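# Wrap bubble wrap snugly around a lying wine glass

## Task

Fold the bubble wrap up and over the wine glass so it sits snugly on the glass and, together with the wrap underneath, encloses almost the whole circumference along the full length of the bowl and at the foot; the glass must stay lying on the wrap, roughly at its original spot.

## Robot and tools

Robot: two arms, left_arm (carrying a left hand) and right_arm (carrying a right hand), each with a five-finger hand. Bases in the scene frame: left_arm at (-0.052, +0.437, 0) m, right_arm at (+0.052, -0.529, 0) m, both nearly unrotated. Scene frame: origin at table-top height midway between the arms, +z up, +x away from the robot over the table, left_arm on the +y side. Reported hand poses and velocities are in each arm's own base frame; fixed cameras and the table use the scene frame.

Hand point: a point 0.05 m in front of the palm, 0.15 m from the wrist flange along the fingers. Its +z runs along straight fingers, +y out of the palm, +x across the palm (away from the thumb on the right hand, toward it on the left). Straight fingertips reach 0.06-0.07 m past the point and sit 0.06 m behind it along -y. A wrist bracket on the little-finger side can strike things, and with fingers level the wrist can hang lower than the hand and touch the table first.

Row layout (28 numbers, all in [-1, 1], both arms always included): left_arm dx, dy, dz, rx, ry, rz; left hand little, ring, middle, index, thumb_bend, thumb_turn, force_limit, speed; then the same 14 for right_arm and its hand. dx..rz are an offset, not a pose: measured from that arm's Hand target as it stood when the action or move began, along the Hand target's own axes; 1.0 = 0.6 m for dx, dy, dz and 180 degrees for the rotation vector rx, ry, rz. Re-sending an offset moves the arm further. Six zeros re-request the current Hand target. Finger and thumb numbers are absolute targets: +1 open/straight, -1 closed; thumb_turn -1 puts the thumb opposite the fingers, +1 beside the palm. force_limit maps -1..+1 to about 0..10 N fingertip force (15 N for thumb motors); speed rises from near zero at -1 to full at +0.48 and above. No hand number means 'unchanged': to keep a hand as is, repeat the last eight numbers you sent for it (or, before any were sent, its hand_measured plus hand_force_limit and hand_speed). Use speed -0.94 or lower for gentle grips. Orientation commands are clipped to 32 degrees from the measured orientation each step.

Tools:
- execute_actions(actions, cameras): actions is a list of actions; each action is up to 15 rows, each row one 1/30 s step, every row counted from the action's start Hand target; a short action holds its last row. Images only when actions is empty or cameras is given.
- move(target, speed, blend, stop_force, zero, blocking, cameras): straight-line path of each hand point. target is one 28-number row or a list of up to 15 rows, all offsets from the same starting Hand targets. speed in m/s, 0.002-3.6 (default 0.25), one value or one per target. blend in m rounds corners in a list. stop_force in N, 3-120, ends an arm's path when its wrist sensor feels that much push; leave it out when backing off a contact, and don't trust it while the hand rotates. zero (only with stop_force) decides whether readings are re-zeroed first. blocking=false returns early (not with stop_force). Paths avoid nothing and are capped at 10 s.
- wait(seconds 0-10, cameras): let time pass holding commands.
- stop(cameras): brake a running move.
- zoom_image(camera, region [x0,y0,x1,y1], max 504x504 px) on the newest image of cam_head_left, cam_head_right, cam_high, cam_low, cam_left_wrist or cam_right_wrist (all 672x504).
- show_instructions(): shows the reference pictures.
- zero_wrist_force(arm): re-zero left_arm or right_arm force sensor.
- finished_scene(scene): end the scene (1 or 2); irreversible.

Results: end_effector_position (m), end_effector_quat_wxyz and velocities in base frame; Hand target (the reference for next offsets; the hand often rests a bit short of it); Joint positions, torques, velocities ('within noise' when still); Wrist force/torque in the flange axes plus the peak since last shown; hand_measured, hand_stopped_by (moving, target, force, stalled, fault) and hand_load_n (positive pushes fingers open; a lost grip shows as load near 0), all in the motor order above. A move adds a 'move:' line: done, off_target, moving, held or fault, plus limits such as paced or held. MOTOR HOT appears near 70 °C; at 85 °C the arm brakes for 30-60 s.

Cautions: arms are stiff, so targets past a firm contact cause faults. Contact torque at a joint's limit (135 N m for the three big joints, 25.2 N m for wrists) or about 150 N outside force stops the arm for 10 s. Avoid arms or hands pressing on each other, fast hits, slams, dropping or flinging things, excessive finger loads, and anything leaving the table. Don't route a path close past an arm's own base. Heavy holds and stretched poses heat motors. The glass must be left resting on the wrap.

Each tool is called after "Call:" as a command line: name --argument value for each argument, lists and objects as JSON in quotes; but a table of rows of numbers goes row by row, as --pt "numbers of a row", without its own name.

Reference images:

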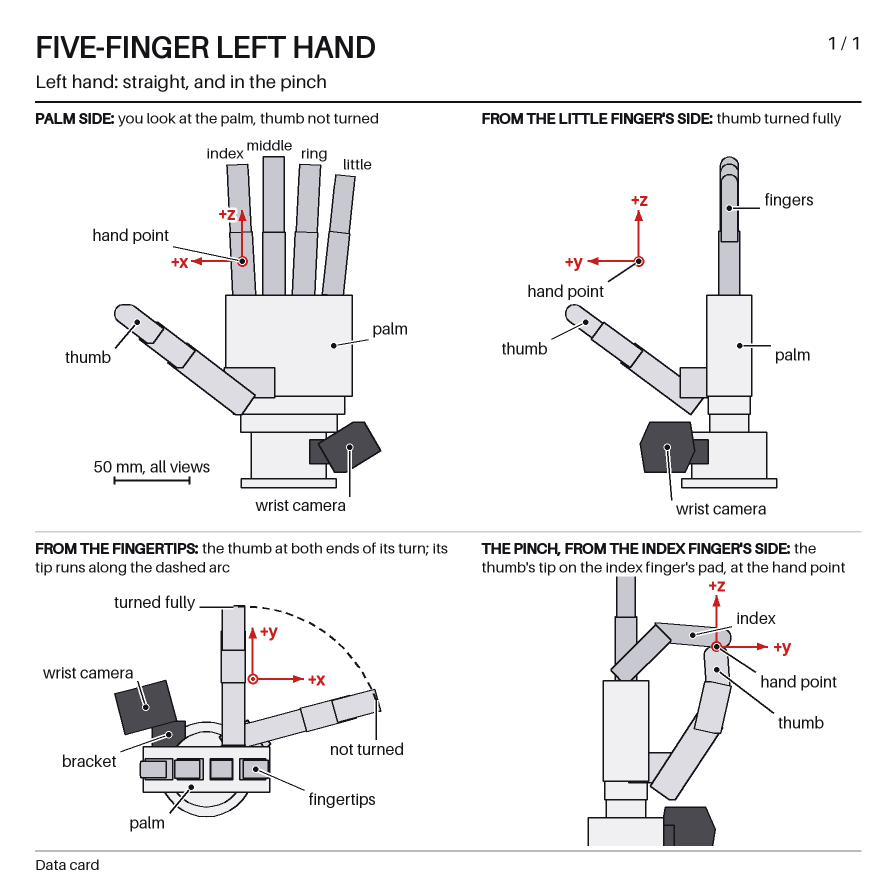

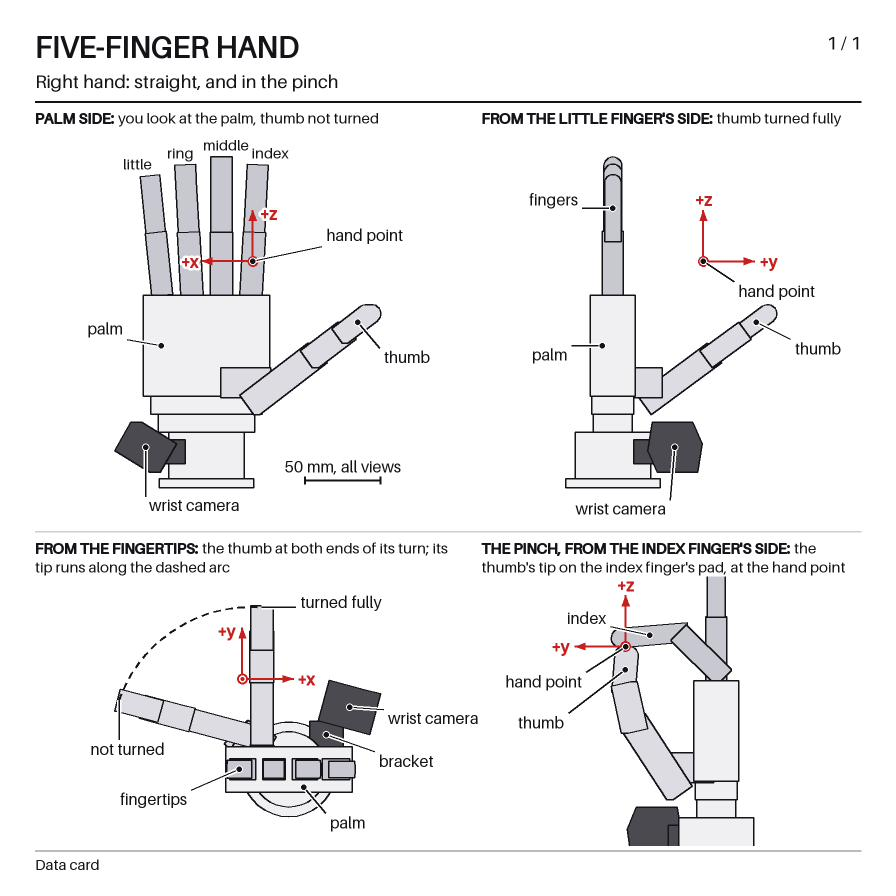

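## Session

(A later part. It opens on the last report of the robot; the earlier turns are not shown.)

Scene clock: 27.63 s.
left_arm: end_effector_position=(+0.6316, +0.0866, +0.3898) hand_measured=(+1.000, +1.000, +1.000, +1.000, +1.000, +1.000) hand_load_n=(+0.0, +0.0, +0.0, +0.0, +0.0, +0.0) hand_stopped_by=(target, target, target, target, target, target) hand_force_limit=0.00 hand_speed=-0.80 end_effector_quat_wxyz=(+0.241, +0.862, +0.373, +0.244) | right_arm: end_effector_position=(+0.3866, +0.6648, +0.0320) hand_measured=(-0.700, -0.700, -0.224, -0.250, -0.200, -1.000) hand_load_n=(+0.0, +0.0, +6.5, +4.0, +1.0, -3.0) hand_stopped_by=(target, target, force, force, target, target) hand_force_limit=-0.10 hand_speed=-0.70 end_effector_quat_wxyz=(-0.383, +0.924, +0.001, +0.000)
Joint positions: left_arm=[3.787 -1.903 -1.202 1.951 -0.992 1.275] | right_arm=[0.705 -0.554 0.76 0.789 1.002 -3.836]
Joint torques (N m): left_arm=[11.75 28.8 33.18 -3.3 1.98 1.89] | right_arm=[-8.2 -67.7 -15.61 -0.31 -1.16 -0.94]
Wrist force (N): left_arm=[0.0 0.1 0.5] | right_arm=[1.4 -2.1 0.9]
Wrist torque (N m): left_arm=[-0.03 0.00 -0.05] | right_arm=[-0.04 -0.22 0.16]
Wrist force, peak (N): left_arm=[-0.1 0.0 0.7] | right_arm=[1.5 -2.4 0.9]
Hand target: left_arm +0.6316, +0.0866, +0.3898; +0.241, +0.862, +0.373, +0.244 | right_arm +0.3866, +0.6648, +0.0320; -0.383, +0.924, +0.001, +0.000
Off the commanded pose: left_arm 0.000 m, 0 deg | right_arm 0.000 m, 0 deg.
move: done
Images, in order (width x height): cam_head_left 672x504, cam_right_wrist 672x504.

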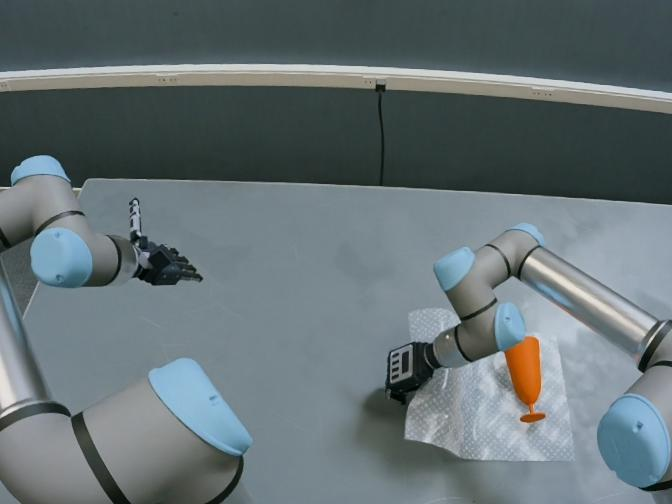

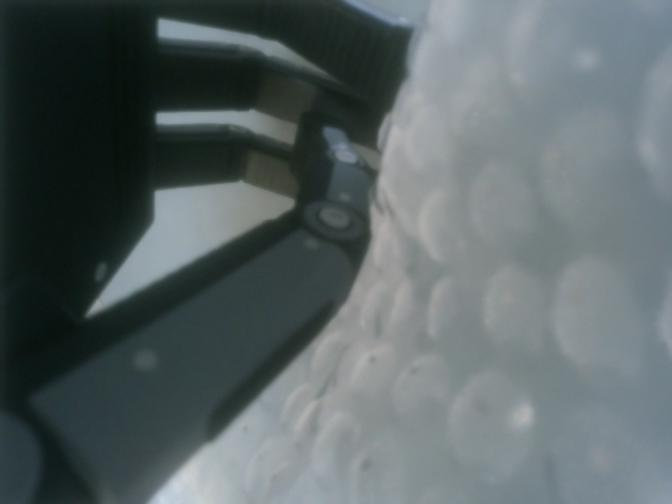

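Call:
move --target '[0,0,0,0,0,0,1,1,1,1,1,1,0,-0.8,0,-0.0707,-0.0707,0,0,0,-0.7,-0.7,-0.7,-0.7,-0.2,-1,-0.1,-0.7]' --speed 0.1 --cameras '["cam_head_left","cam_high","cam_low","cam_right_wrist"]'

Call:
zoom_image --camera "cam_head_left" --region '[360, 280, 590, 475]'

Scene clock: 29.00 s.
left_arm: end_effector_position=(+0.6316, +0.0866, +0.3898) hand_measured=(+1.000, +1.000, +1.000, +1.000, +1.000, +1.000) hand_load_n=(+0.0, +0.0, +0.0, +0.0, +0.0, +0.0) hand_stopped_by=(target, target, target, target, target, target) hand_force_limit=0.00 hand_speed=-0.80 end_effector_quat_wxyz=(+0.241, +0.862, +0.373, +0.244) | right_arm: end_effector_position=(+0.3866, +0.6648, +0.0920) hand_measured=(-0.700, -0.700, -0.224, -0.250, -0.200, -1.000) hand_load_n=(+0.0, +0.0, +6.0, +4.5, +1.0, -3.0) hand_stopped_by=(target, target, force, force, target, target) hand_force_limit=-0.10 hand_speed=-0.70 end_effector_quat_wxyz=(-0.383, +0.924, +0.001, +0.000)
Joint positions: left_arm=[3.787 -1.903 -1.202 1.951 -0.992 1.275] | right_arm=[0.705 -0.585 0.665 0.915 1.002 -3.836]
Joint torques (N m): left_arm=[12.18 29.78 33.87 -3.29 2.14 1.88] | right_arm=[5.41 -60.5 -26.76 3.28 0.3 -1.37]
Wrist force (N): left_arm=[-0.1 0.0 0.4] | right_arm=[1.2 -2.3 0.9]
Wrist torque (N m): left_arm=[-0.05 0.00 -0.05] | right_arm=[-0.05 -0.19 0.14]
Wrist force, peak (N): left_arm=[0.2 -0.3 0.7] | right_arm=[1.3 -2.7 0.7]
Hand target: left_arm +0.6316, +0.0866, +0.3898; +0.241, +0.862, +0.373, +0.244 | right_arm +0.3865, +0.6648, +0.0920; -0.383, +0.924, +0.001, +0.000
Off the commanded pose: left_arm 0.000 m, 0 deg | right_arm 0.000 m, 0 deg.
move: done
Images, in order (width x height): cam_head_left 672x504, cam_high 672x504, cam_low 672x504, cam_right_wrist 672x504.

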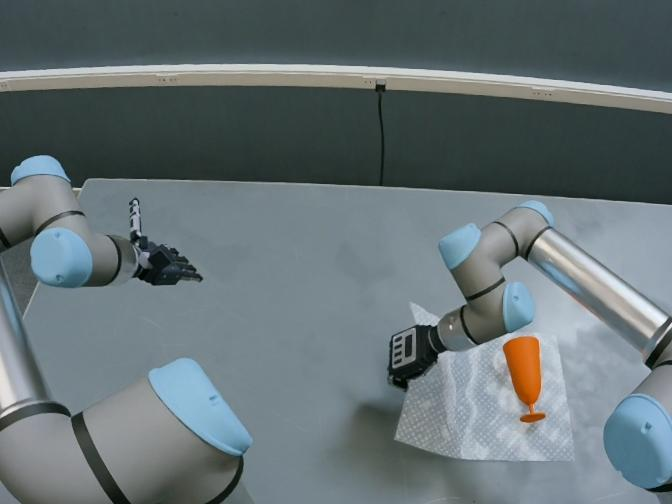

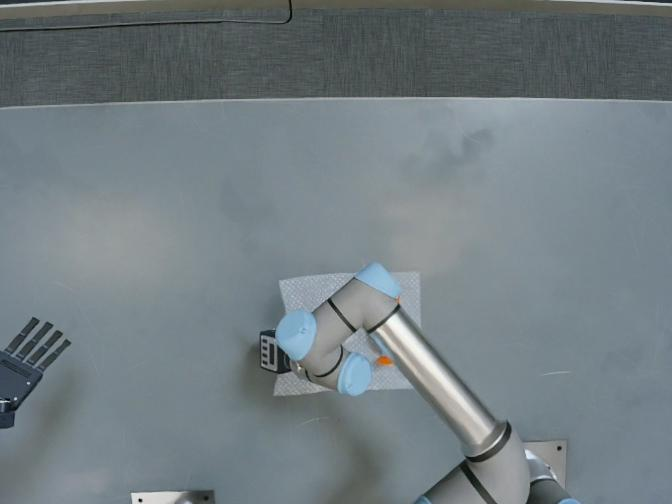

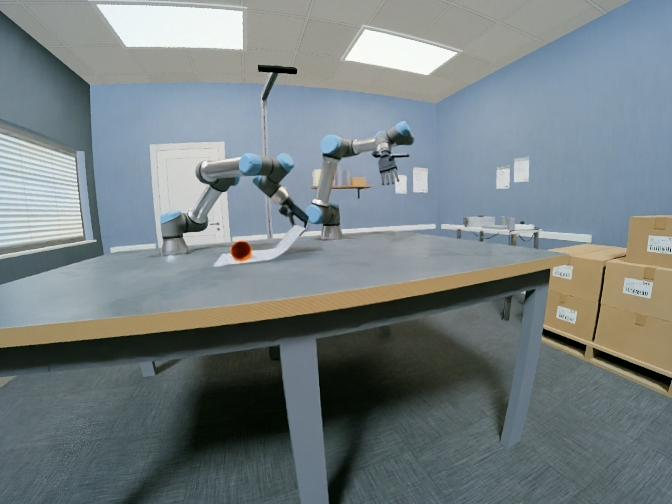

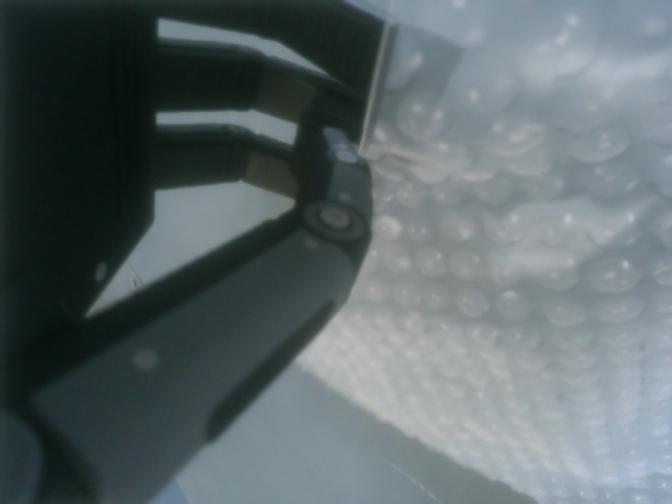

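Scaled by 2.191 from the camera's 672x504 image, which has a finer 960x720 frame.

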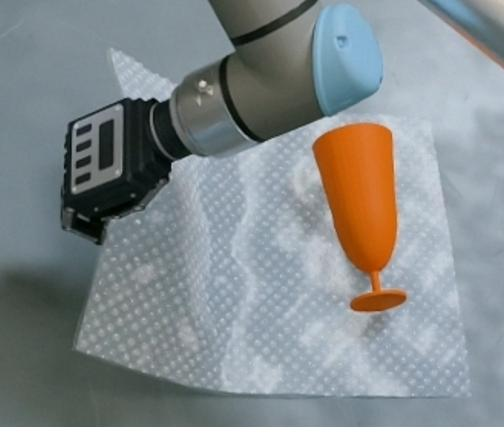

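Call:
move --pt "0 0 0 0 0 0 1 1 1 1 1 1 0 -0.8 0 -0.0330 -0.1508 0 0 0 -0.7 -0.7 -0.7 -0.7 -0.2 -1 -0.1 -0.7" --pt "0 0 0 0 0 0 1 1 1 1 1 1 0 -0.8 0 0.0024 -0.3041 0 0 0 -0.7 -0.7 -0.7 -0.7 -0.2 -1 -0.1 -0.7" --speed 0.12 --blend '[0.02,0]' --cameras '["cam_head_left","cam_high","cam_low","cam_right_wrist"]'

Scene clock: 32.50 s.
left_arm: end_effector_position=(+0.6316, +0.0866, +0.3898) hand_measured=(+1.000, +1.000, +1.000, +1.000, +1.000, +1.000) hand_load_n=(+0.0, +0.0, +0.0, +0.0, +0.0, +0.0) hand_stopped_by=(target, target, target, target, target, target) hand_force_limit=0.00 hand_speed=-0.80 end_effector_quat_wxyz=(+0.241, +0.862, +0.373, +0.244) | right_arm: end_effector_position=(+0.3865, +0.5349, +0.2200) hand_measured=(-0.700, -0.700, -0.224, -0.250, -0.200, -1.000) hand_load_n=(+0.5, +0.0, +6.5, +4.0, +1.0, -3.0) hand_stopped_by=(target, target, force, force, target, target) hand_force_limit=-0.10 hand_speed=-0.70 end_effector_quat_wxyz=(-0.383, +0.924, +0.001, +0.000)
Joint positions: left_arm=[3.787 -1.903 -1.202 1.951 -0.992 1.275] | right_arm=[0.532 -0.913 0.95 1.065 0.916 -4.019]
Joint torques (N m): left_arm=[11.36 28.85 33.55 -3.35 1.96 1.95] | right_arm=[-9.35 -56.08 -13.59 3.48 -1.97 -1.15]
Wrist force (N): left_arm=[0.1 -0.1 0.5] | right_arm=[1.4 -2.3 0.8]
Wrist torque (N m): left_arm=[-0.06 -0.01 -0.03] | right_arm=[-0.06 -0.22 0.17]
Wrist force, peak (N): left_arm=[0.1 0.1 0.7] | right_arm=[1.5 -2.4 1.2]
Hand target: left_arm +0.6316, +0.0866, +0.3898; +0.241, +0.862, +0.373, +0.244 | right_arm +0.3865, +0.5348, +0.2200; -0.383, +0.924, +0.001, +0.000
Off the commanded pose: left_arm 0.000 m, 0 deg | right_arm 0.000 m, 0 deg.
move: done
Images, in order (width x height): cam_head_left 672x504, cam_high 672x504, cam_low 672x504, cam_right_wrist 672x504.

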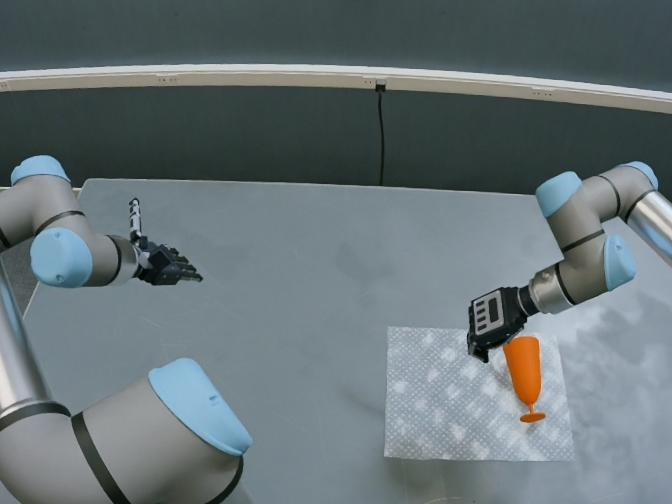

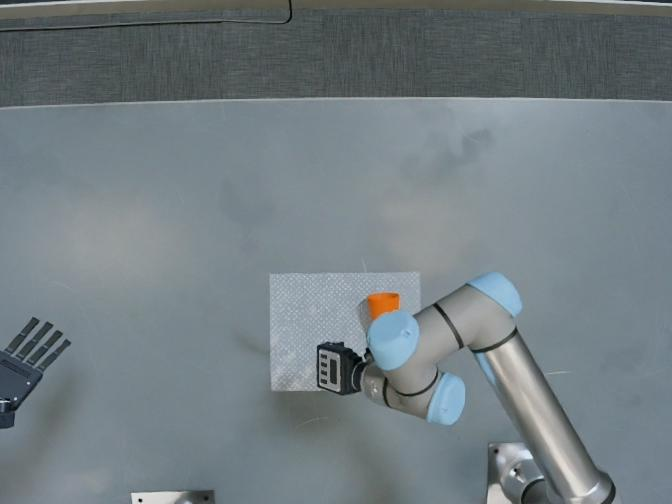

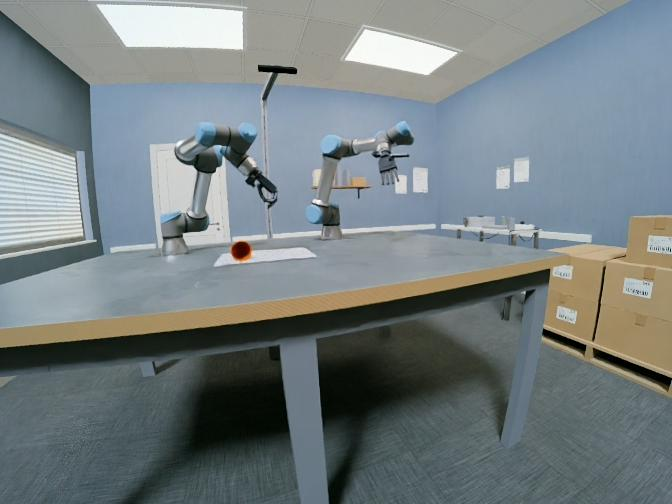

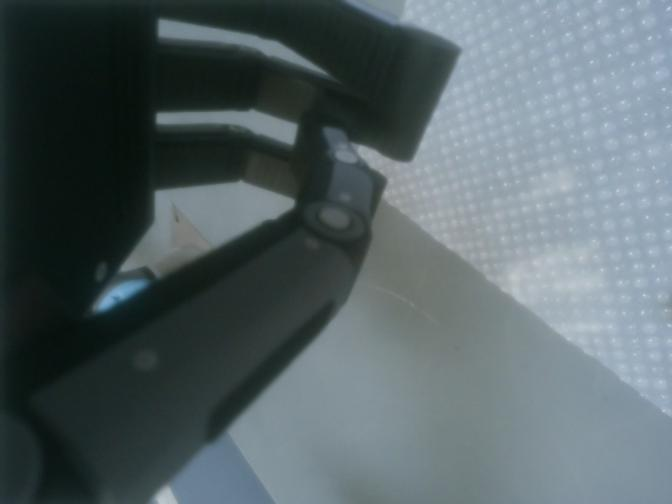

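Call:
move --pt "0 0 0 0 0 0 1 1 1 1 1 1 0 -0.8 0 -0.0944 0.2594 0 0 0 0.3 0.3 0.3 0.3 0.1 -1 0 0" --pt "0 0 0 0 0 0 1 1 1 1 1 1 0 -0.8 0 0.0447 0.3985 0 0 0 0.3 0.3 0.3 0.3 0.1 -1 0 0" --speed '[0.25,0.06]' --cameras '["cam_right_wrist"]'

Call:
move --target '[0,0,0,0,0,0,1,1,1,1,1,1,0,-0.8,0,0.0118,-0.0118,0,0,0,0.3,0.3,0.3,0.3,0.1,-1,-0.3,-0.5]' --speed 0.05

Call:
move --target '[0,0,0,0,0,0,1,1,1,1,1,1,0,-0.8,0,0,0,0,0,0,0.05,0.05,0.05,0.05,0.1,-1,-0.3,-0.5]' --speed 0.05

Call:
move --target '[0,0,0,0,0,0,1,1,1,1,1,1,0,-0.8,0,0.0236,-0.0236,0,0,0,0.05,0.05,0.05,0.05,0.1,-1,-0.3,-0.5]' --speed 0.05 --cameras '["cam_head_left","cam_right_wrist"]'

Scene clock: 36.80 s.
left_arm: end_effector_position=(+0.6316, +0.0866, +0.3898) hand_measured=(+1.000, +1.000, +1.000, +1.000, +1.000, +1.000) hand_load_n=(+0.0, +0.0, +0.0, +0.0, +0.0, +0.0) hand_stopped_by=(target, target, target, target, target, target) hand_force_limit=0.00 hand_speed=-0.80 end_effector_quat_wxyz=(+0.241, +0.862, +0.373, +0.244) | right_arm: end_effector_position=(+0.3866, +0.6849, +0.0321) hand_measured=(+0.300, +0.300, +0.300, +0.300, +0.100, -1.000) hand_load_n=(+0.0, +0.0, +0.0, +0.0, +0.0, +0.0) hand_stopped_by=(target, target, target, target, target, target) hand_force_limit=0.00 hand_speed=0.00 end_effector_quat_wxyz=(-0.383, +0.924, +0.001, +0.000)
Joint positions: left_arm=[3.787 -1.903 -1.202 1.951 -0.992 1.275] | right_arm=[0.728 -0.499 0.651 0.832 1.015 -3.813]
Joint torques (N m): left_arm=[11.42 28.37 34.87 -3.28 2.02 1.68] | right_arm=[-7.68 -52.78 -13.8 -0.88 -1.5 1.35]
Wrist force (N): left_arm=[0.0 0.3 0.5] | right_arm=[1.2 -2.4 1.1]
Wrist torque (N m): left_arm=[-0.01 0.00 -0.05] | right_arm=[-0.10 -0.21 0.13]
Wrist force, peak (N): left_arm=[0.2 0.0 0.7] | right_arm=[1.2 -2.6 2.0]
Hand target: left_arm +0.6316, +0.0866, +0.3898; +0.241, +0.862, +0.373, +0.244 | right_arm +0.3866, +0.6849, +0.0320; -0.383, +0.924, +0.001, +0.000
Off the commanded pose: left_arm 0.000 m, 0 deg | right_arm 0.000 m, 0 deg.
move: done
Images, in order (width x height): cam_right_wrist 672x504.

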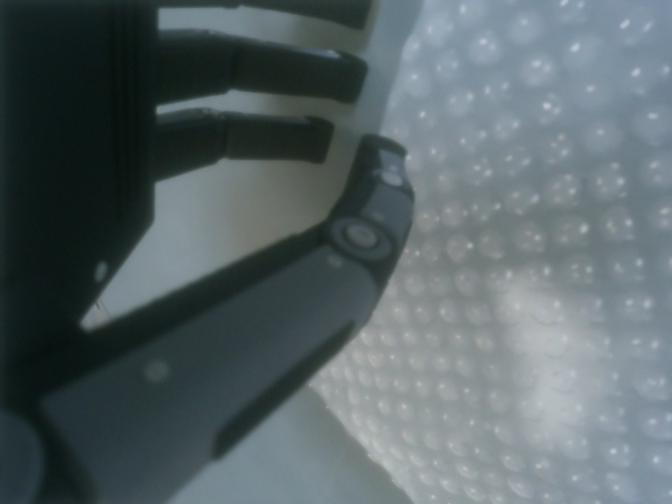

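Scene clock: 37.70 s.
left_arm: end_effector_position=(+0.6316, +0.0866, +0.3898) hand_measured=(+1.000, +1.000, +1.000, +1.000, +1.000, +1.000) hand_load_n=(+0.0, +0.0, +0.0, +0.0, +0.0, +0.0) hand_stopped_by=(target, target, target, target, target, target) hand_force_limit=0.00 hand_speed=-0.80 end_effector_quat_wxyz=(+0.241, +0.862, +0.373, +0.244) | right_arm: end_effector_position=(+0.3866, +0.6749, +0.0320) hand_measured=(+0.300, +0.300, +0.300, +0.300, +0.100, -1.000) hand_load_n=(+0.0, +0.0, +0.0, +0.0, +0.0, +0.0) hand_stopped_by=(target, target, target, target, target, target) hand_force_limit=-0.30 hand_speed=-0.50 end_effector_quat_wxyz=(-0.383, +0.924, +0.001, +0.000)
Joint positions: left_arm=[3.787 -1.903 -1.202 1.951 -0.992 1.275] | right_arm=[0.717 -0.528 0.707 0.81 1.009 -3.824]
Joint torques (N m): left_arm=[10.82 28.07 33.68 -3.02 1.79 1.89] | right_arm=[-9.89 -69.79 -14.97 -0.91 -1.79 -1.46]
Wrist force (N): left_arm=[0.1 0.0 0.5] | right_arm=[1.4 -1.9 1.1]
Wrist torque (N m): left_arm=[-0.05 -0.02 -0.03] | right_arm=[-0.03 -0.23 0.17]
Wrist force, peak (N): left_arm=[0.2 -0.1 0.7] | right_arm=[1.2 -2.6 0.8]
Hand target: left_arm +0.6316, +0.0866, +0.3898; +0.241, +0.862, +0.373, +0.244 | right_arm +0.3866, +0.6749, +0.0320; -0.383, +0.924, +0.001, +0.000
Off the commanded pose: left_arm 0.000 m, 0 deg | right_arm 0.000 m, 0 deg.
move: done

Scene clock: 38.20 s.
left_arm: end_effector_position=(+0.6316, +0.0866, +0.3898) hand_measured=(+1.000, +1.000, +1.000, +1.000, +1.000, +1.000) hand_load_n=(+0.0, +0.0, +0.0, +0.0, -0.5, +0.0) hand_stopped_by=(target, target, target, target, target, target) hand_force_limit=0.00 hand_speed=-0.80 end_effector_quat_wxyz=(+0.241, +0.862, +0.373, +0.244) | right_arm: end_effector_position=(+0.3866, +0.6749, +0.0320) hand_measured=(+0.050, +0.050, +0.050, +0.050, +0.100, -1.000) hand_load_n=(+0.0, +0.0, +0.5, +0.0, +0.0, +0.0) hand_stopped_by=(target, target, target, target, target, target) hand_force_limit=-0.30 hand_speed=-0.50 end_effector_quat_wxyz=(-0.383, +0.924, +0.001, +0.000)
Joint positions: left_arm=[3.787 -1.903 -1.202 1.951 -0.992 1.275] | right_arm=[0.717 -0.528 0.708 0.809 1.009 -3.824]
Joint torques (N m): left_arm=[10.56 29.13 34.23 -3.16 1.76 1.74] | right_arm=[-9.76 -67.8 -14.04 -0.61 -1.3 -1.37]
Wrist force (N): left_arm=[0.1 0.0 0.4] | right_arm=[1.3 -2.4 1.2]
Wrist torque (N m): left_arm=[-0.04 -0.01 -0.04] | right_arm=[-0.07 -0.22 0.15]
Wrist force, peak (N): left_arm=[0.0 0.1 0.7] | right_arm=[1.3 -2.5 1.3]
Hand target: left_arm +0.6316, +0.0866, +0.3898; +0.241, +0.862, +0.373, +0.244 | right_arm +0.3866, +0.6749, +0.0320; -0.383, +0.924, +0.001, +0.000
Off the commanded pose: left_arm 0.000 m, 0 deg | right_arm 0.000 m, 0 deg.
move: done

Scene clock: 39.17 s.
left_arm: end_effector_position=(+0.6316, +0.0866, +0.3898) hand_measured=(+1.000, +1.000, +1.000, +1.000, +1.000, +1.000) hand_load_n=(+0.0, +0.0, +0.0, +0.0, +0.0, +0.0) hand_stopped_by=(target, target, target, target, target, target) hand_force_limit=0.00 hand_speed=-0.80 end_effector_quat_wxyz=(+0.241, +0.862, +0.373, +0.244) | right_arm: end_effector_position=(+0.3866, +0.6549, +0.0320) hand_measured=(+0.050, +0.050, +0.050, +0.050, +0.100, -1.000) hand_load_n=(+0.0, +0.0, +0.0, +0.0, +0.0, +0.0) hand_stopped_by=(target, target, target, target, target, target) hand_force_limit=-0.30 hand_speed=-0.50 end_effector_quat_wxyz=(-0.383, +0.924, +0.001, +0.000)
Joint positions: left_arm=[3.787 -1.903 -1.202 1.951 -0.992 1.275] | right_arm=[0.694 -0.578 0.809 0.771 0.996 -3.847]
Joint torques (N m): left_arm=[10.12 29.49 33.05 -3.27 1.94 1.74] | right_arm=[-9.37 -67.31 -13.8 -0.84 -1.91 -1.49]
Wrist force (N): left_arm=[0.0 0.0 0.4] | right_arm=[1.2 -2.3 1.1]
Wrist torque (N m): left_arm=[-0.05 -0.01 -0.04] | right_arm=[-0.07 -0.20 0.15]
Wrist force, peak (N): left_arm=[0.0 0.1 0.6] | right_arm=[1.4 -2.5 1.3]
Hand target: left_arm +0.6316, +0.0866, +0.3898; +0.241, +0.862, +0.373, +0.244 | right_arm +0.3866, +0.6549, +0.0320; -0.383, +0.924, +0.001, +0.000
Off the commanded pose: left_arm 0.000 m, 0 deg | right_arm 0.000 m, 0 deg.
move: done
Images, in order (width x height): cam_head_left 672x504, cam_right_wrist 672x504.

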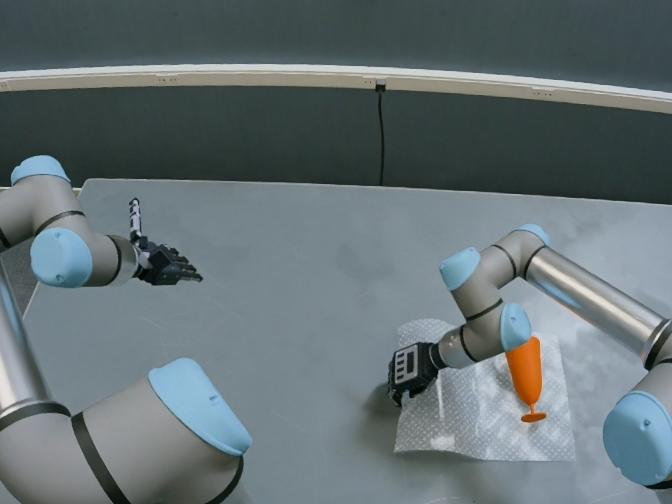

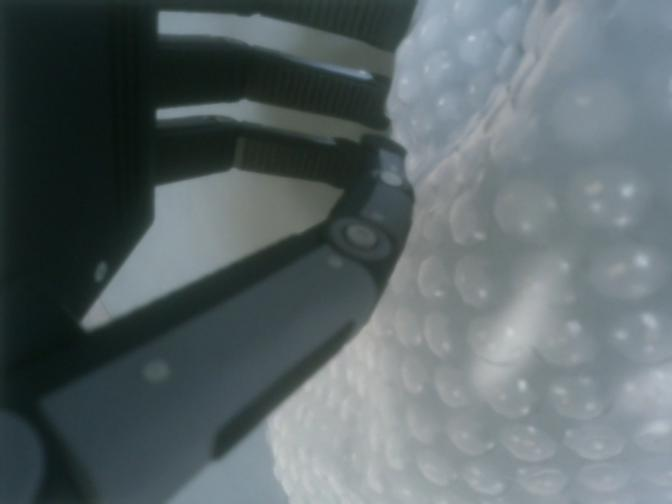

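Call:
move --target '[0,0,0,0,0,0,1,1,1,1,1,1,0,-0.8,0,0,0,0,0,0,0.05,0.05,0.05,0.05,0.6,-1,-0.3,-0.3]' --speed 0.05 --cameras '["cam_right_wrist"]'

Call:
move --target '[0,0,0,0,0,0,1,1,1,1,1,1,0,-0.8,0,0,0,0,0,0,-0.3,-0.3,-0.3,-0.3,0.6,-1,-0.3,-0.3]' --speed 0.05 --cameras '["cam_right_wrist"]'

Scene clock: 40.27 s.
left_arm: end_effector_position=(+0.6316, +0.0866, +0.3898) hand_measured=(+1.000, +1.000, +1.000, +1.000, +1.000, +1.000) hand_load_n=(+0.0, +0.0, +0.0, +0.0, +0.0, +0.0) hand_stopped_by=(target, target, target, target, target, target) hand_force_limit=0.00 hand_speed=-0.80 end_effector_quat_wxyz=(+0.241, +0.862, +0.373, +0.244) | right_arm: end_effector_position=(+0.3866, +0.6549, +0.0320) hand_measured=(+0.050, +0.050, +0.050, +0.050, +0.600, -1.000) hand_load_n=(+0.0, +0.5, +0.0, +0.0, +0.0, +0.0) hand_stopped_by=(target, target, target, target, target, target) hand_force_limit=-0.30 hand_speed=-0.30 end_effector_quat_wxyz=(-0.383, +0.924, +0.001, +0.000)
Joint positions: left_arm=[3.787 -1.903 -1.202 1.951 -0.992 1.275] | right_arm=[0.694 -0.578 0.809 0.771 0.996 -3.847]
Joint torques (N m): left_arm=[11.04 28.62 34 -3.41 1.82 1.65] | right_arm=[-8.37 -67.14 -13.51 -0.66 -1.64 -0.97]
Wrist force (N): left_arm=[0.1 0.0 0.5] | right_arm=[1.2 -2.3 1.1]
Wrist torque (N m): left_arm=[-0.05 -0.02 -0.04] | right_arm=[-0.08 -0.20 0.15]
Wrist force, peak (N): left_arm=[0.0 0.3 0.6] | right_arm=[1.4 -2.4 1.3]
Hand target: left_arm +0.6316, +0.0866, +0.3898; +0.241, +0.862, +0.373, +0.244 | right_arm +0.3866, +0.6549, +0.0320; -0.383, +0.924, +0.001, +0.000
Off the commanded pose: left_arm 0.000 m, 0 deg | right_arm 0.000 m, 0 deg.
move: done
Images, in order (width x height): cam_right_wrist 672x504.

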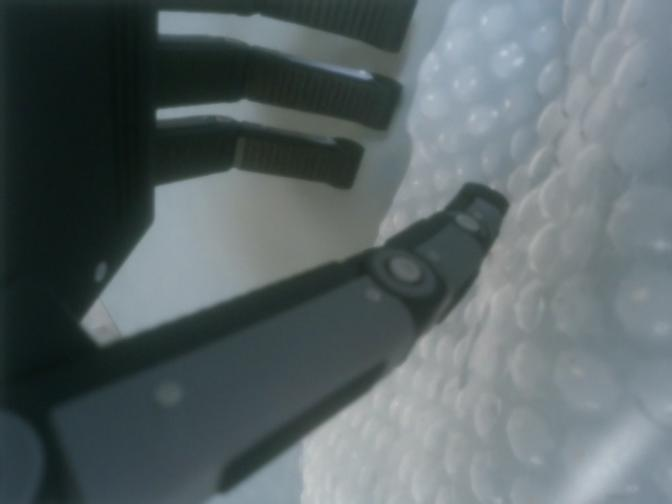

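Scene clock: 40.77 s.
left_arm: end_effector_position=(+0.6316, +0.0866, +0.3898) hand_measured=(+1.000, +1.000, +1.000, +1.000, +1.000, +1.000) hand_load_n=(+0.0, +0.0, +0.0, +0.0, +0.0, +0.0) hand_stopped_by=(target, target, target, target, target, target) hand_force_limit=0.00 hand_speed=-0.80 end_effector_quat_wxyz=(+0.241, +0.862, +0.373, +0.244) | right_arm: end_effector_position=(+0.3866, +0.6549, +0.0320) hand_measured=(-0.300, -0.300, -0.300, -0.300, +0.600, -1.000) hand_load_n=(+0.0, +0.0, +0.0, +0.0, +0.0, +0.0) hand_stopped_by=(target, target, target, target, target, target) hand_force_limit=-0.30 hand_speed=-0.30 end_effector_quat_wxyz=(-0.383, +0.924, +0.001, +0.000)
Joint positions: left_arm=[3.787 -1.903 -1.202 1.951 -0.992 1.275] | right_arm=[0.694 -0.578 0.809 0.771 0.996 -3.847]
Joint torques (N m): left_arm=[10.45 28.8 34.08 -3.21 1.8 1.77] | right_arm=[-10.14 -66.94 -15.04 0 -1.58 -0.87]
Wrist force (N): left_arm=[0.2 -0.1 0.6] | right_arm=[1.2 -2.2 0.9]
Wrist torque (N m): left_arm=[-0.06 -0.02 -0.03] | right_arm=[-0.05 -0.20 0.15]
Wrist force, peak (N): left_arm=[0.2 -0.1 0.6] | right_arm=[1.3 -2.3 1.0]
Hand target: left_arm +0.6316, +0.0866, +0.3898; +0.241, +0.862, +0.373, +0.244 | right_arm +0.3866, +0.6549, +0.0320; -0.383, +0.924, +0.001, +0.000
Off the commanded pose: left_arm 0.000 m, 0 deg | right_arm 0.000 m, 0 deg.
move: done
Images, in order (width x height): cam_right_wrist 672x504.

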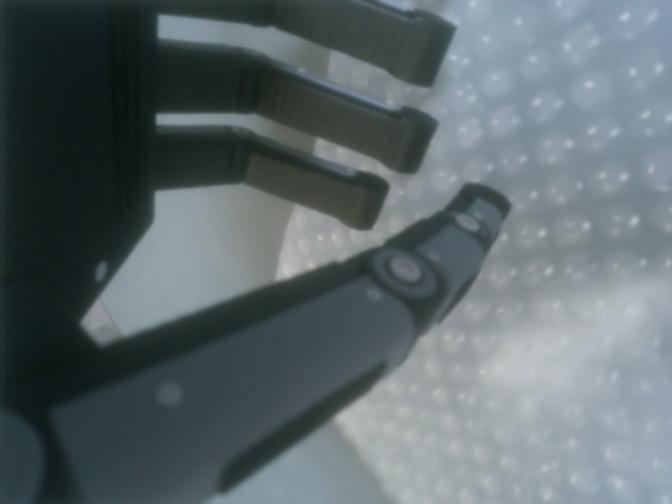

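Call:
move --pt "0 0 0 0 0 0 1 1 1 1 1 1 0 -0.8 0 -0.0589 -0.0589 0 0 0 0.3 0.3 0.3 0.3 0.1 -1 -0.3 0" --pt "0 0 0 0 0 0 1 1 1 1 1 1 0 -0.8 0 -0.0943 -0.0235 0 0 0 0.3 0.3 0.3 0.3 0.1 -1 -0.3 0" --speed 0.15 --cameras '["cam_head_left","cam_right_wrist"]'

Scene clock: 44.20 s.
left_arm: end_effector_position=(+0.6316, +0.0866, +0.3898) hand_measured=(+1.000, +1.000, +1.000, +1.000, +1.000, +1.000) hand_load_n=(+0.0, +0.0, +0.0, +0.0, +0.0, +0.0) hand_stopped_by=(target, target, target, target, target, target) hand_force_limit=0.00 hand_speed=-0.80 end_effector_quat_wxyz=(+0.241, +0.862, +0.373, +0.244) | right_arm: end_effector_position=(+0.3865, +0.6849, +0.0820) hand_measured=(+0.300, +0.300, +0.300, +0.300, +0.100, -1.000) hand_load_n=(+0.0, +0.0, +0.0, +0.0, +0.0, +0.0) hand_stopped_by=(target, target, target, target, target, target) hand_force_limit=-0.30 hand_speed=0.00 end_effector_quat_wxyz=(-0.383, +0.924, +0.001, +0.000)
Joint positions: left_arm=[3.787 -1.903 -1.202 1.951 -0.992 1.275] | right_arm=[0.728 -0.52 0.562 0.941 1.015 -3.813]
Joint torques (N m): left_arm=[10.68 29.33 33.96 -3.42 1.77 1.92] | right_arm=[7.92 -50.49 -25.71 3.42 0.67 -0.61]
Wrist force (N): left_arm=[0.2 -0.1 0.5] | right_arm=[1.2 -2.1 0.9]
Wrist torque (N m): left_arm=[-0.06 -0.03 -0.03] | right_arm=[-0.05 -0.20 0.05]
Wrist force, peak (N): left_arm=[0.2 0.1 0.7] | right_arm=[1.1 -2.8 1.3]
Hand target: left_arm +0.6316, +0.0866, +0.3898; +0.241, +0.862, +0.373, +0.244 | right_arm +0.3865, +0.6849, +0.0820; -0.383, +0.924, +0.001, +0.000
Off the commanded pose: left_arm 0.000 m, 0 deg | right_arm 0.000 m, 0 deg.
move: done
Images, in order (width x height): cam_head_left 672x504, cam_right_wrist 672x504.

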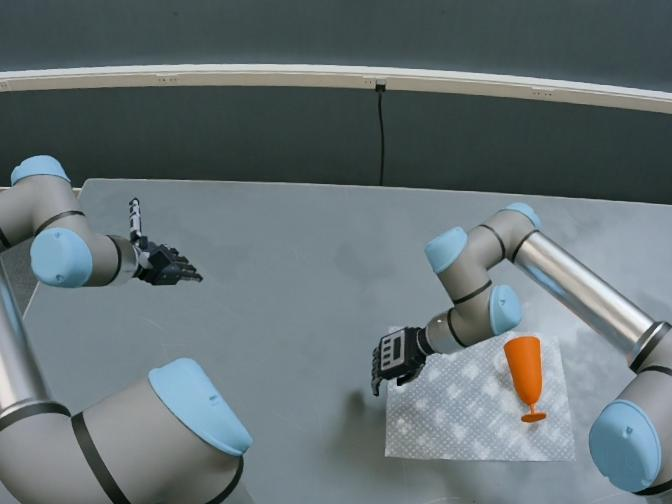

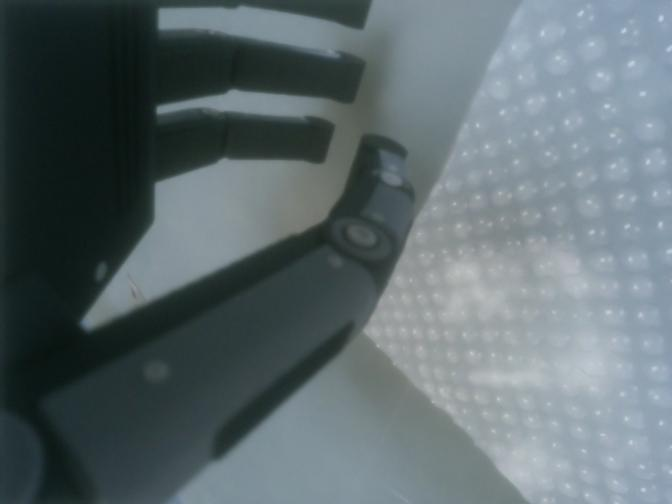

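Call:
move --pt "0 0 0 0 0 0 1 1 1 1 1 1 0 -0.8 0 0.0539 0.0539 0 0 0 0.3 0.3 0.3 0.3 0.1 -1 -0.3 0" --pt "0 0 0 0 0 0 1 1 1 1 1 1 0 -0.8 0 0.0707 0.0471 0 0 0 0.3 0.3 0.3 0.3 0.1 -1 -0.3 0" --speed 0.06

Call:
move --target '[0,0,0,0,0,0,1,1,1,1,1,1,0,-0.8,0,0,0,0,0,0,0.05,0.05,0.05,0.05,0.1,-1,-0.3,-0.5]' --speed 0.05

Call:
move --target '[0,0,0,0,0,0,1,1,1,1,1,1,0,-0.8,0,0.0118,-0.0118,0,0,0,0.05,0.05,0.05,0.05,0.1,-1,-0.3,-0.5]' --speed 0.05 --cameras '["cam_right_wrist"]'

Call:
move --target '[0,0,0,0,0,0,1,1,1,1,1,1,0,-0.8,0,0,0,0,0,0,-0.1,-0.1,-0.1,-0.1,0.1,-1,-0.2,-0.7]' --speed 0.05 --cameras '["cam_right_wrist"]'

Scene clock: 46.43 s.
left_arm: end_effector_position=(+0.6316, +0.0866, +0.3898) hand_measured=(+1.000, +1.000, +1.000, +1.000, +1.000, +1.000) hand_load_n=(+0.0, +0.0, +0.0, +0.0, +0.0, +0.5) hand_stopped_by=(target, target, target, target, target, target) hand_force_limit=0.00 hand_speed=-0.80 end_effector_quat_wxyz=(+0.241, +0.862, +0.373, +0.244) | right_arm: end_effector_position=(+0.3866, +0.6749, +0.0320) hand_measured=(+0.300, +0.300, +0.300, +0.300, +0.100, -1.000) hand_load_n=(+0.0, +0.0, +0.0, +0.0, +0.0, +0.0) hand_stopped_by=(target, target, target, target, target, target) hand_force_limit=-0.30 hand_speed=0.00 end_effector_quat_wxyz=(-0.383, +0.924, +0.001, +0.000)
Joint positions: left_arm=[3.787 -1.903 -1.202 1.951 -0.992 1.275] | right_arm=[0.717 -0.528 0.707 0.81 1.009 -3.824]
Joint torques (N m): left_arm=[10.73 29.57 35.56 -3.14 1.67 1.45] | right_arm=[-9.27 -70.11 -14.97 -1.18 -1.9 -1.34]
Wrist force (N): left_arm=[0.1 0.1 0.6] | right_arm=[1.5 -2.1 1.0]
Wrist torque (N m): left_arm=[-0.02 -0.02 -0.04] | right_arm=[-0.04 -0.23 0.17]
Wrist force, peak (N): left_arm=[0.2 0.0 0.6] | right_arm=[1.3 -2.6 1.3]
Hand target: left_arm +0.6316, +0.0866, +0.3898; +0.241, +0.862, +0.373, +0.244 | right_arm +0.3866, +0.6749, +0.0320; -0.383, +0.924, +0.001, +0.000
Off the commanded pose: left_arm 0.000 m, 0 deg | right_arm 0.000 m, 0 deg.
move: done

Scene clock: 46.93 s.
left_arm: end_effector_position=(+0.6316, +0.0866, +0.3898) hand_measured=(+1.000, +1.000, +1.000, +1.000, +1.000, +1.000) hand_load_n=(+0.0, +0.0, +0.0, +0.5, +0.0, +0.0) hand_stopped_by=(target, target, target, target, target, target) hand_force_limit=0.00 hand_speed=-0.80 end_effector_quat_wxyz=(+0.241, +0.862, +0.373, +0.244) | right_arm: end_effector_position=(+0.3866, +0.6749, +0.0320) hand_measured=(+0.050, +0.050, +0.050, +0.050, +0.100, -1.000) hand_load_n=(+0.5, +0.0, +0.0, +0.0, +0.0, +0.0) hand_stopped_by=(target, target, target, target, target, target) hand_force_limit=-0.30 hand_speed=-0.50 end_effector_quat_wxyz=(-0.383, +0.924, +0.001, +0.000)
Joint positions: left_arm=[3.787 -1.903 -1.202 1.951 -0.992 1.275] | right_arm=[0.717 -0.528 0.708 0.809 1.009 -3.824]
Joint torques (N m): left_arm=[11.05 29.01 34.69 -3.17 1.83 1.7] | right_arm=[-9.72 -67.72 -14.25 -0.58 -1.35 -1.33]
Wrist force (N): left_arm=[-0.1 0.1 0.6] | right_arm=[1.3 -2.2 1.1]
Wrist torque (N m): left_arm=[-0.04 0.01 -0.05] | right_arm=[-0.04 -0.21 0.15]
Wrist force, peak (N): left_arm=[0.1 0.0 0.6] | right_arm=[1.4 -2.3 1.3]
Hand target: left_arm +0.6316, +0.0866, +0.3898; +0.241, +0.862, +0.373, +0.244 | right_arm +0.3866, +0.6749, +0.0320; -0.383, +0.924, +0.001, +0.000
Off the commanded pose: left_arm 0.000 m, 0 deg | right_arm 0.000 m, 0 deg.
move: done

Scene clock: 47.83 s.
left_arm: end_effector_position=(+0.6316, +0.0866, +0.3898) hand_measured=(+1.000, +1.000, +1.000, +1.000, +1.000, +1.000) hand_load_n=(+0.0, +0.0, +0.0, +0.0, +0.0, +0.0) hand_stopped_by=(target, target, target, target, target, target) hand_force_limit=0.00 hand_speed=-0.80 end_effector_quat_wxyz=(+0.241, +0.862, +0.373, +0.244) | right_arm: end_effector_position=(+0.3866, +0.6649, +0.0320) hand_measured=(+0.050, +0.050, +0.050, +0.050, +0.100, -1.000) hand_load_n=(+0.0, +0.0, +0.0, +0.0, +0.0, +0.0) hand_stopped_by=(target, target, target, target, target, target) hand_force_limit=-0.30 hand_speed=-0.50 end_effector_quat_wxyz=(-0.383, +0.924, +0.001, +0.000)
Joint positions: left_arm=[3.787 -1.903 -1.202 1.951 -0.992 1.275] | right_arm=[0.706 -0.554 0.76 0.789 1.002 -3.836]
Joint torques (N m): left_arm=[10.44 29.11 33.99 -3.48 1.88 1.44] | right_arm=[-9.8 -67.2 -10.08 -0.71 -1.97 -1.44]
Wrist force (N): left_arm=[0.0 0.1 0.5] | right_arm=[1.4 -2.5 0.9]
Wrist torque (N m): left_arm=[-0.04 0.01 -0.05] | right_arm=[-0.08 -0.22 0.15]
Wrist force, peak (N): left_arm=[0.0 -0.1 0.6] | right_arm=[1.2 -2.6 1.0]
Hand target: left_arm +0.6316, +0.0866, +0.3898; +0.241, +0.862, +0.373, +0.244 | right_arm +0.3866, +0.6649, +0.0320; -0.383, +0.924, +0.001, +0.000
Off the commanded pose: left_arm 0.000 m, 0 deg | right_arm 0.000 m, 0 deg.
move: done
Images, in order (width x height): cam_right_wrist 672x504.

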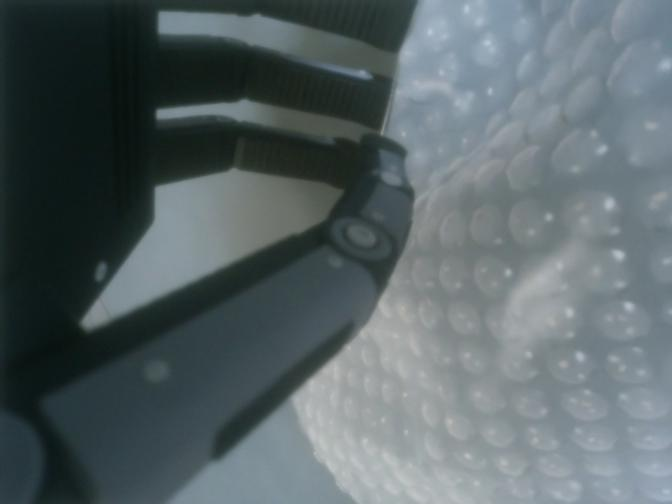

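Scene clock: 48.33 s.
left_arm: end_effector_position=(+0.6316, +0.0866, +0.3898) hand_measured=(+1.000, +1.000, +1.000, +1.000, +1.000, +1.000) hand_load_n=(+0.0, +0.0, +0.0, +0.0, +0.0, +0.0) hand_stopped_by=(target, target, target, target, target, target) hand_force_limit=0.00 hand_speed=-0.80 end_effector_quat_wxyz=(+0.241, +0.862, +0.373, +0.244) | right_arm: end_effector_position=(+0.3866, +0.6649, +0.0320) hand_measured=(-0.100, -0.100, -0.100, -0.100, +0.100, -1.000) hand_load_n=(+0.0, +0.0, +0.0, +0.0, +0.0, +0.0) hand_stopped_by=(target, target, target, target, target, target) hand_force_limit=-0.20 hand_speed=-0.70 end_effector_quat_wxyz=(-0.383, +0.924, +0.001, +0.000)
Joint positions: left_arm=[3.787 -1.903 -1.202 1.951 -0.992 1.275] | right_arm=[0.705 -0.554 0.76 0.789 1.002 -3.836]
Joint torques (N m): left_arm=[10.76 28.87 33.59 -3.39 1.94 1.72] | right_arm=[-9.1 -68.03 -12.49 -0.52 -1.57 -1.28]
Wrist force (N): left_arm=[0.0 0.0 0.6] | right_arm=[1.2 -2.2 0.8]
Wrist torque (N m): left_arm=[-0.05 0.00 -0.05] | right_arm=[-0.04 -0.19 0.15]
Wrist force, peak (N): left_arm=[0.1 -0.1 0.7] | right_arm=[1.4 -2.5 0.9]
Hand target: left_arm +0.6316, +0.0866, +0.3898; +0.241, +0.862, +0.373, +0.244 | right_arm +0.3866, +0.6649, +0.0320; -0.383, +0.924, +0.001, +0.000
Off the commanded pose: left_arm 0.000 m, 0 deg | right_arm 0.000 m, 0 deg.
move: done
Images, in order (width x height): cam_right_wrist 672x504.

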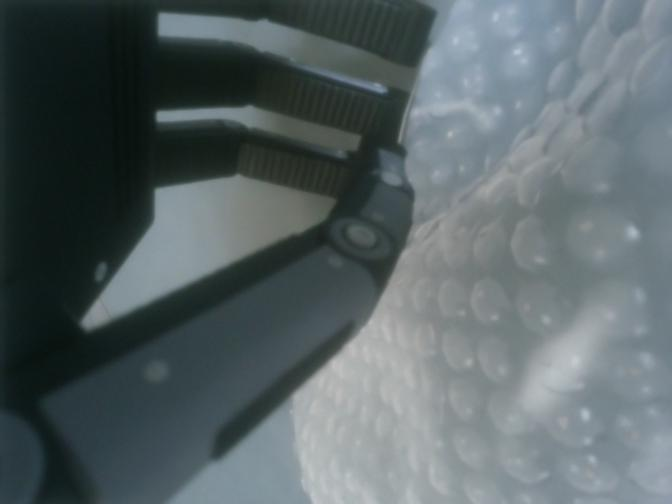

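Call:
move --target '[0,0,0,0,0,0,1,1,1,1,1,1,0,-0.8,0,0,0,0,0,0,-0.2,-0.2,-0.2,-0.2,-0.2,-1,-0.2,-0.7]' --speed 0.05

Call:
move --target '[0,0,0,0,0,0,1,1,1,1,1,1,0,-0.8,0,0,0,0,0,0,-0.35,-0.35,-0.7,-0.7,-0.2,-1,0.3,-0.7]' --speed 0.05

Call:
move --target '[0,0,0,0,0,0,1,1,1,1,1,1,0,-0.8,0,-0.0236,-0.0472,0,0,0,-0.35,-0.35,-0.7,-0.7,-0.2,-1,0.3,-0.7]' --speed 0.1 --cameras '["cam_head_left","cam_low","cam_right_wrist"]'

Scene clock: 49.77 s.
left_arm: end_effector_position=(+0.6316, +0.0866, +0.3898) hand_measured=(+1.000, +1.000, +1.000, +1.000, +1.000, +1.000) hand_load_n=(+0.0, +0.0, +0.0, +0.0, +0.0, +0.0) hand_stopped_by=(target, target, target, target, target, target) hand_force_limit=0.00 hand_speed=-0.80 end_effector_quat_wxyz=(+0.241, +0.862, +0.373, +0.244) | right_arm: end_effector_position=(+0.3866, +0.6649, +0.0320) hand_measured=(-0.200, -0.200, -0.200, -0.200, -0.200, -1.000) hand_load_n=(+0.0, +0.0, +0.0, +0.0, +0.0, +0.0) hand_stopped_by=(target, target, target, target, target, target) hand_force_limit=-0.20 hand_speed=-0.70 end_effector_quat_wxyz=(-0.383, +0.924, +0.001, +0.000)
Joint positions: left_arm=[3.787 -1.903 -1.202 1.951 -0.992 1.275] | right_arm=[0.705 -0.554 0.76 0.789 1.002 -3.836]
Joint torques (N m): left_arm=[11.07 28.2 34.17 -3.17 1.71 1.74] | right_arm=[-8.55 -67.15 -15.18 -0.58 -1.08 -1.62]
Wrist force (N): left_arm=[0.2 0.1 0.5] | right_arm=[1.4 -2.1 0.9]
Wrist torque (N m): left_arm=[-0.03 -0.02 -0.04] | right_arm=[-0.04 -0.22 0.17]
Wrist force, peak (N): left_arm=[0.0 0.1 0.7] | right_arm=[1.2 -2.4 1.1]
Hand target: left_arm +0.6316, +0.0866, +0.3898; +0.241, +0.862, +0.373, +0.244 | right_arm +0.3866, +0.6649, +0.0320; -0.383, +0.924, +0.001, +0.000
Off the commanded pose: left_arm 0.000 m, 0 deg | right_arm 0.000 m, 0 deg.
move: done

Scene clock: 50.27 s.
left_arm: end_effector_position=(+0.6316, +0.0866, +0.3898) hand_measured=(+1.000, +1.000, +1.000, +1.000, +1.000, +1.000) hand_load_n=(+0.0, +0.0, +0.0, +0.0, +0.0, +0.0) hand_stopped_by=(target, target, target, target, target, target) hand_force_limit=0.00 hand_speed=-0.80 end_effector_quat_wxyz=(+0.241, +0.862, +0.373, +0.244) | right_arm: end_effector_position=(+0.3866, +0.6649, +0.0320) hand_measured=(-0.350, -0.350, -0.224, -0.250, -0.200, -1.000) hand_load_n=(+0.0, +0.0, +6.5, +4.5, +1.0, -3.0) hand_stopped_by=(target, target, force, force, target, target) hand_force_limit=0.30 hand_speed=-0.70 end_effector_quat_wxyz=(-0.383, +0.924, +0.001, +0.000)
Joint positions: left_arm=[3.787 -1.903 -1.202 1.951 -0.992 1.275] | right_arm=[0.705 -0.554 0.76 0.789 1.002 -3.836]
Joint torques (N m): left_arm=[10.91 28.77 34.38 -3.18 1.94 1.68] | right_arm=[-9.38 -67.07 -17.58 -0.3 -1.01 -1.1]
Wrist force (N): left_arm=[-0.1 -0.2 0.5] | right_arm=[1.2 -2.1 0.9]
Wrist torque (N m): left_arm=[-0.08 0.01 -0.04] | right_arm=[-0.04 -0.19 0.15]
Wrist force, peak (N): left_arm=[0.0 0.1 0.6] | right_arm=[1.2 -2.3 1.0]
Hand target: left_arm +0.6316, +0.0866, +0.3898; +0.241, +0.862, +0.373, +0.244 | right_arm +0.3866, +0.6649, +0.0320; -0.383, +0.924, +0.001, +0.000
Off the commanded pose: left_arm 0.000 m, 0 deg | right_arm 0.000 m, 0 deg.
move: done

Scene clock: 51.13 s.
left_arm: end_effector_position=(+0.6316, +0.0866, +0.3898) hand_measured=(+1.000, +1.000, +1.000, +1.000, +1.000, +1.000) hand_load_n=(+0.0, +0.0, +0.0, +0.0, +0.0, +0.0) hand_stopped_by=(target, target, target, target, target, target) hand_force_limit=0.00 hand_speed=-0.80 end_effector_quat_wxyz=(+0.241, +0.862, +0.373, +0.244) | right_arm: end_effector_position=(+0.3866, +0.6549, +0.0619) hand_measured=(-0.350, -0.350, -0.224, -0.250, -0.200, -1.000) hand_load_n=(+0.0, +0.5, +6.5, +4.0, +1.0, -3.0) hand_stopped_by=(target, target, force, force, target, target) hand_force_limit=0.30 hand_speed=-0.70 end_effector_quat_wxyz=(-0.383, +0.924, +0.001, +0.000)
Joint positions: left_arm=[3.787 -1.903 -1.202 1.951 -0.992 1.275] | right_arm=[0.694 -0.598 0.769 0.831 0.996 -3.847]
Joint torques (N m): left_arm=[10.41 28.78 32.74 -3.13 1.61 1.68] | right_arm=[-8.23 -64.4 -13.66 3.52 -1.81 -1.22]
Wrist force (N): left_arm=[0.2 -0.1 0.4] | right_arm=[1.2 -2.5 0.8]
Wrist torque (N m): left_arm=[-0.06 -0.03 -0.03] | right_arm=[-0.08 -0.19 0.14]
Wrist force, peak (N): left_arm=[0.1 0.2 0.6] | right_arm=[1.4 -2.6 0.7]
Hand target: left_arm +0.6316, +0.0866, +0.3898; +0.241, +0.862, +0.373, +0.244 | right_arm +0.3866, +0.6549, +0.0620; -0.383, +0.924, +0.001, +0.000
Off the commanded pose: left_arm 0.000 m, 0 deg | right_arm 0.000 m, 0 deg.
move: done
Images, in order (width x height): cam_head_left 672x504, cam_low 672x504, cam_right_wrist 672x504.

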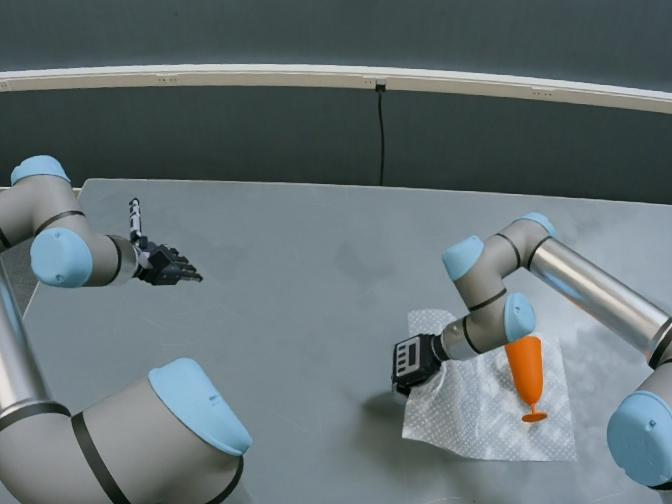

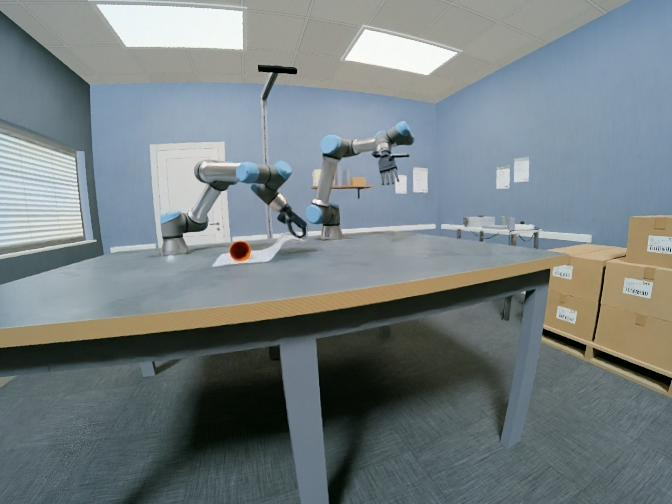

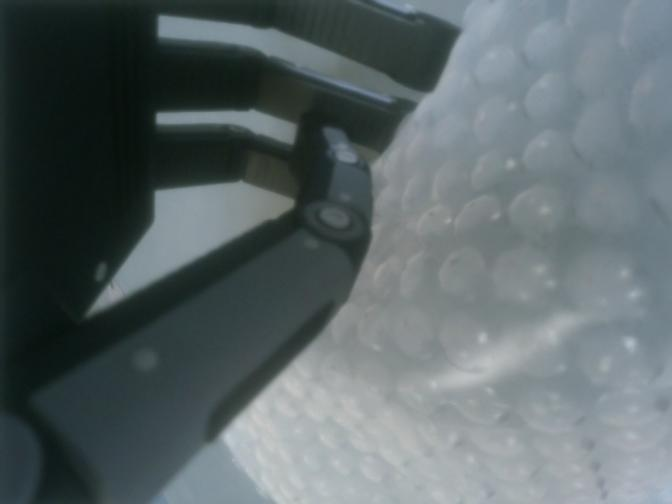

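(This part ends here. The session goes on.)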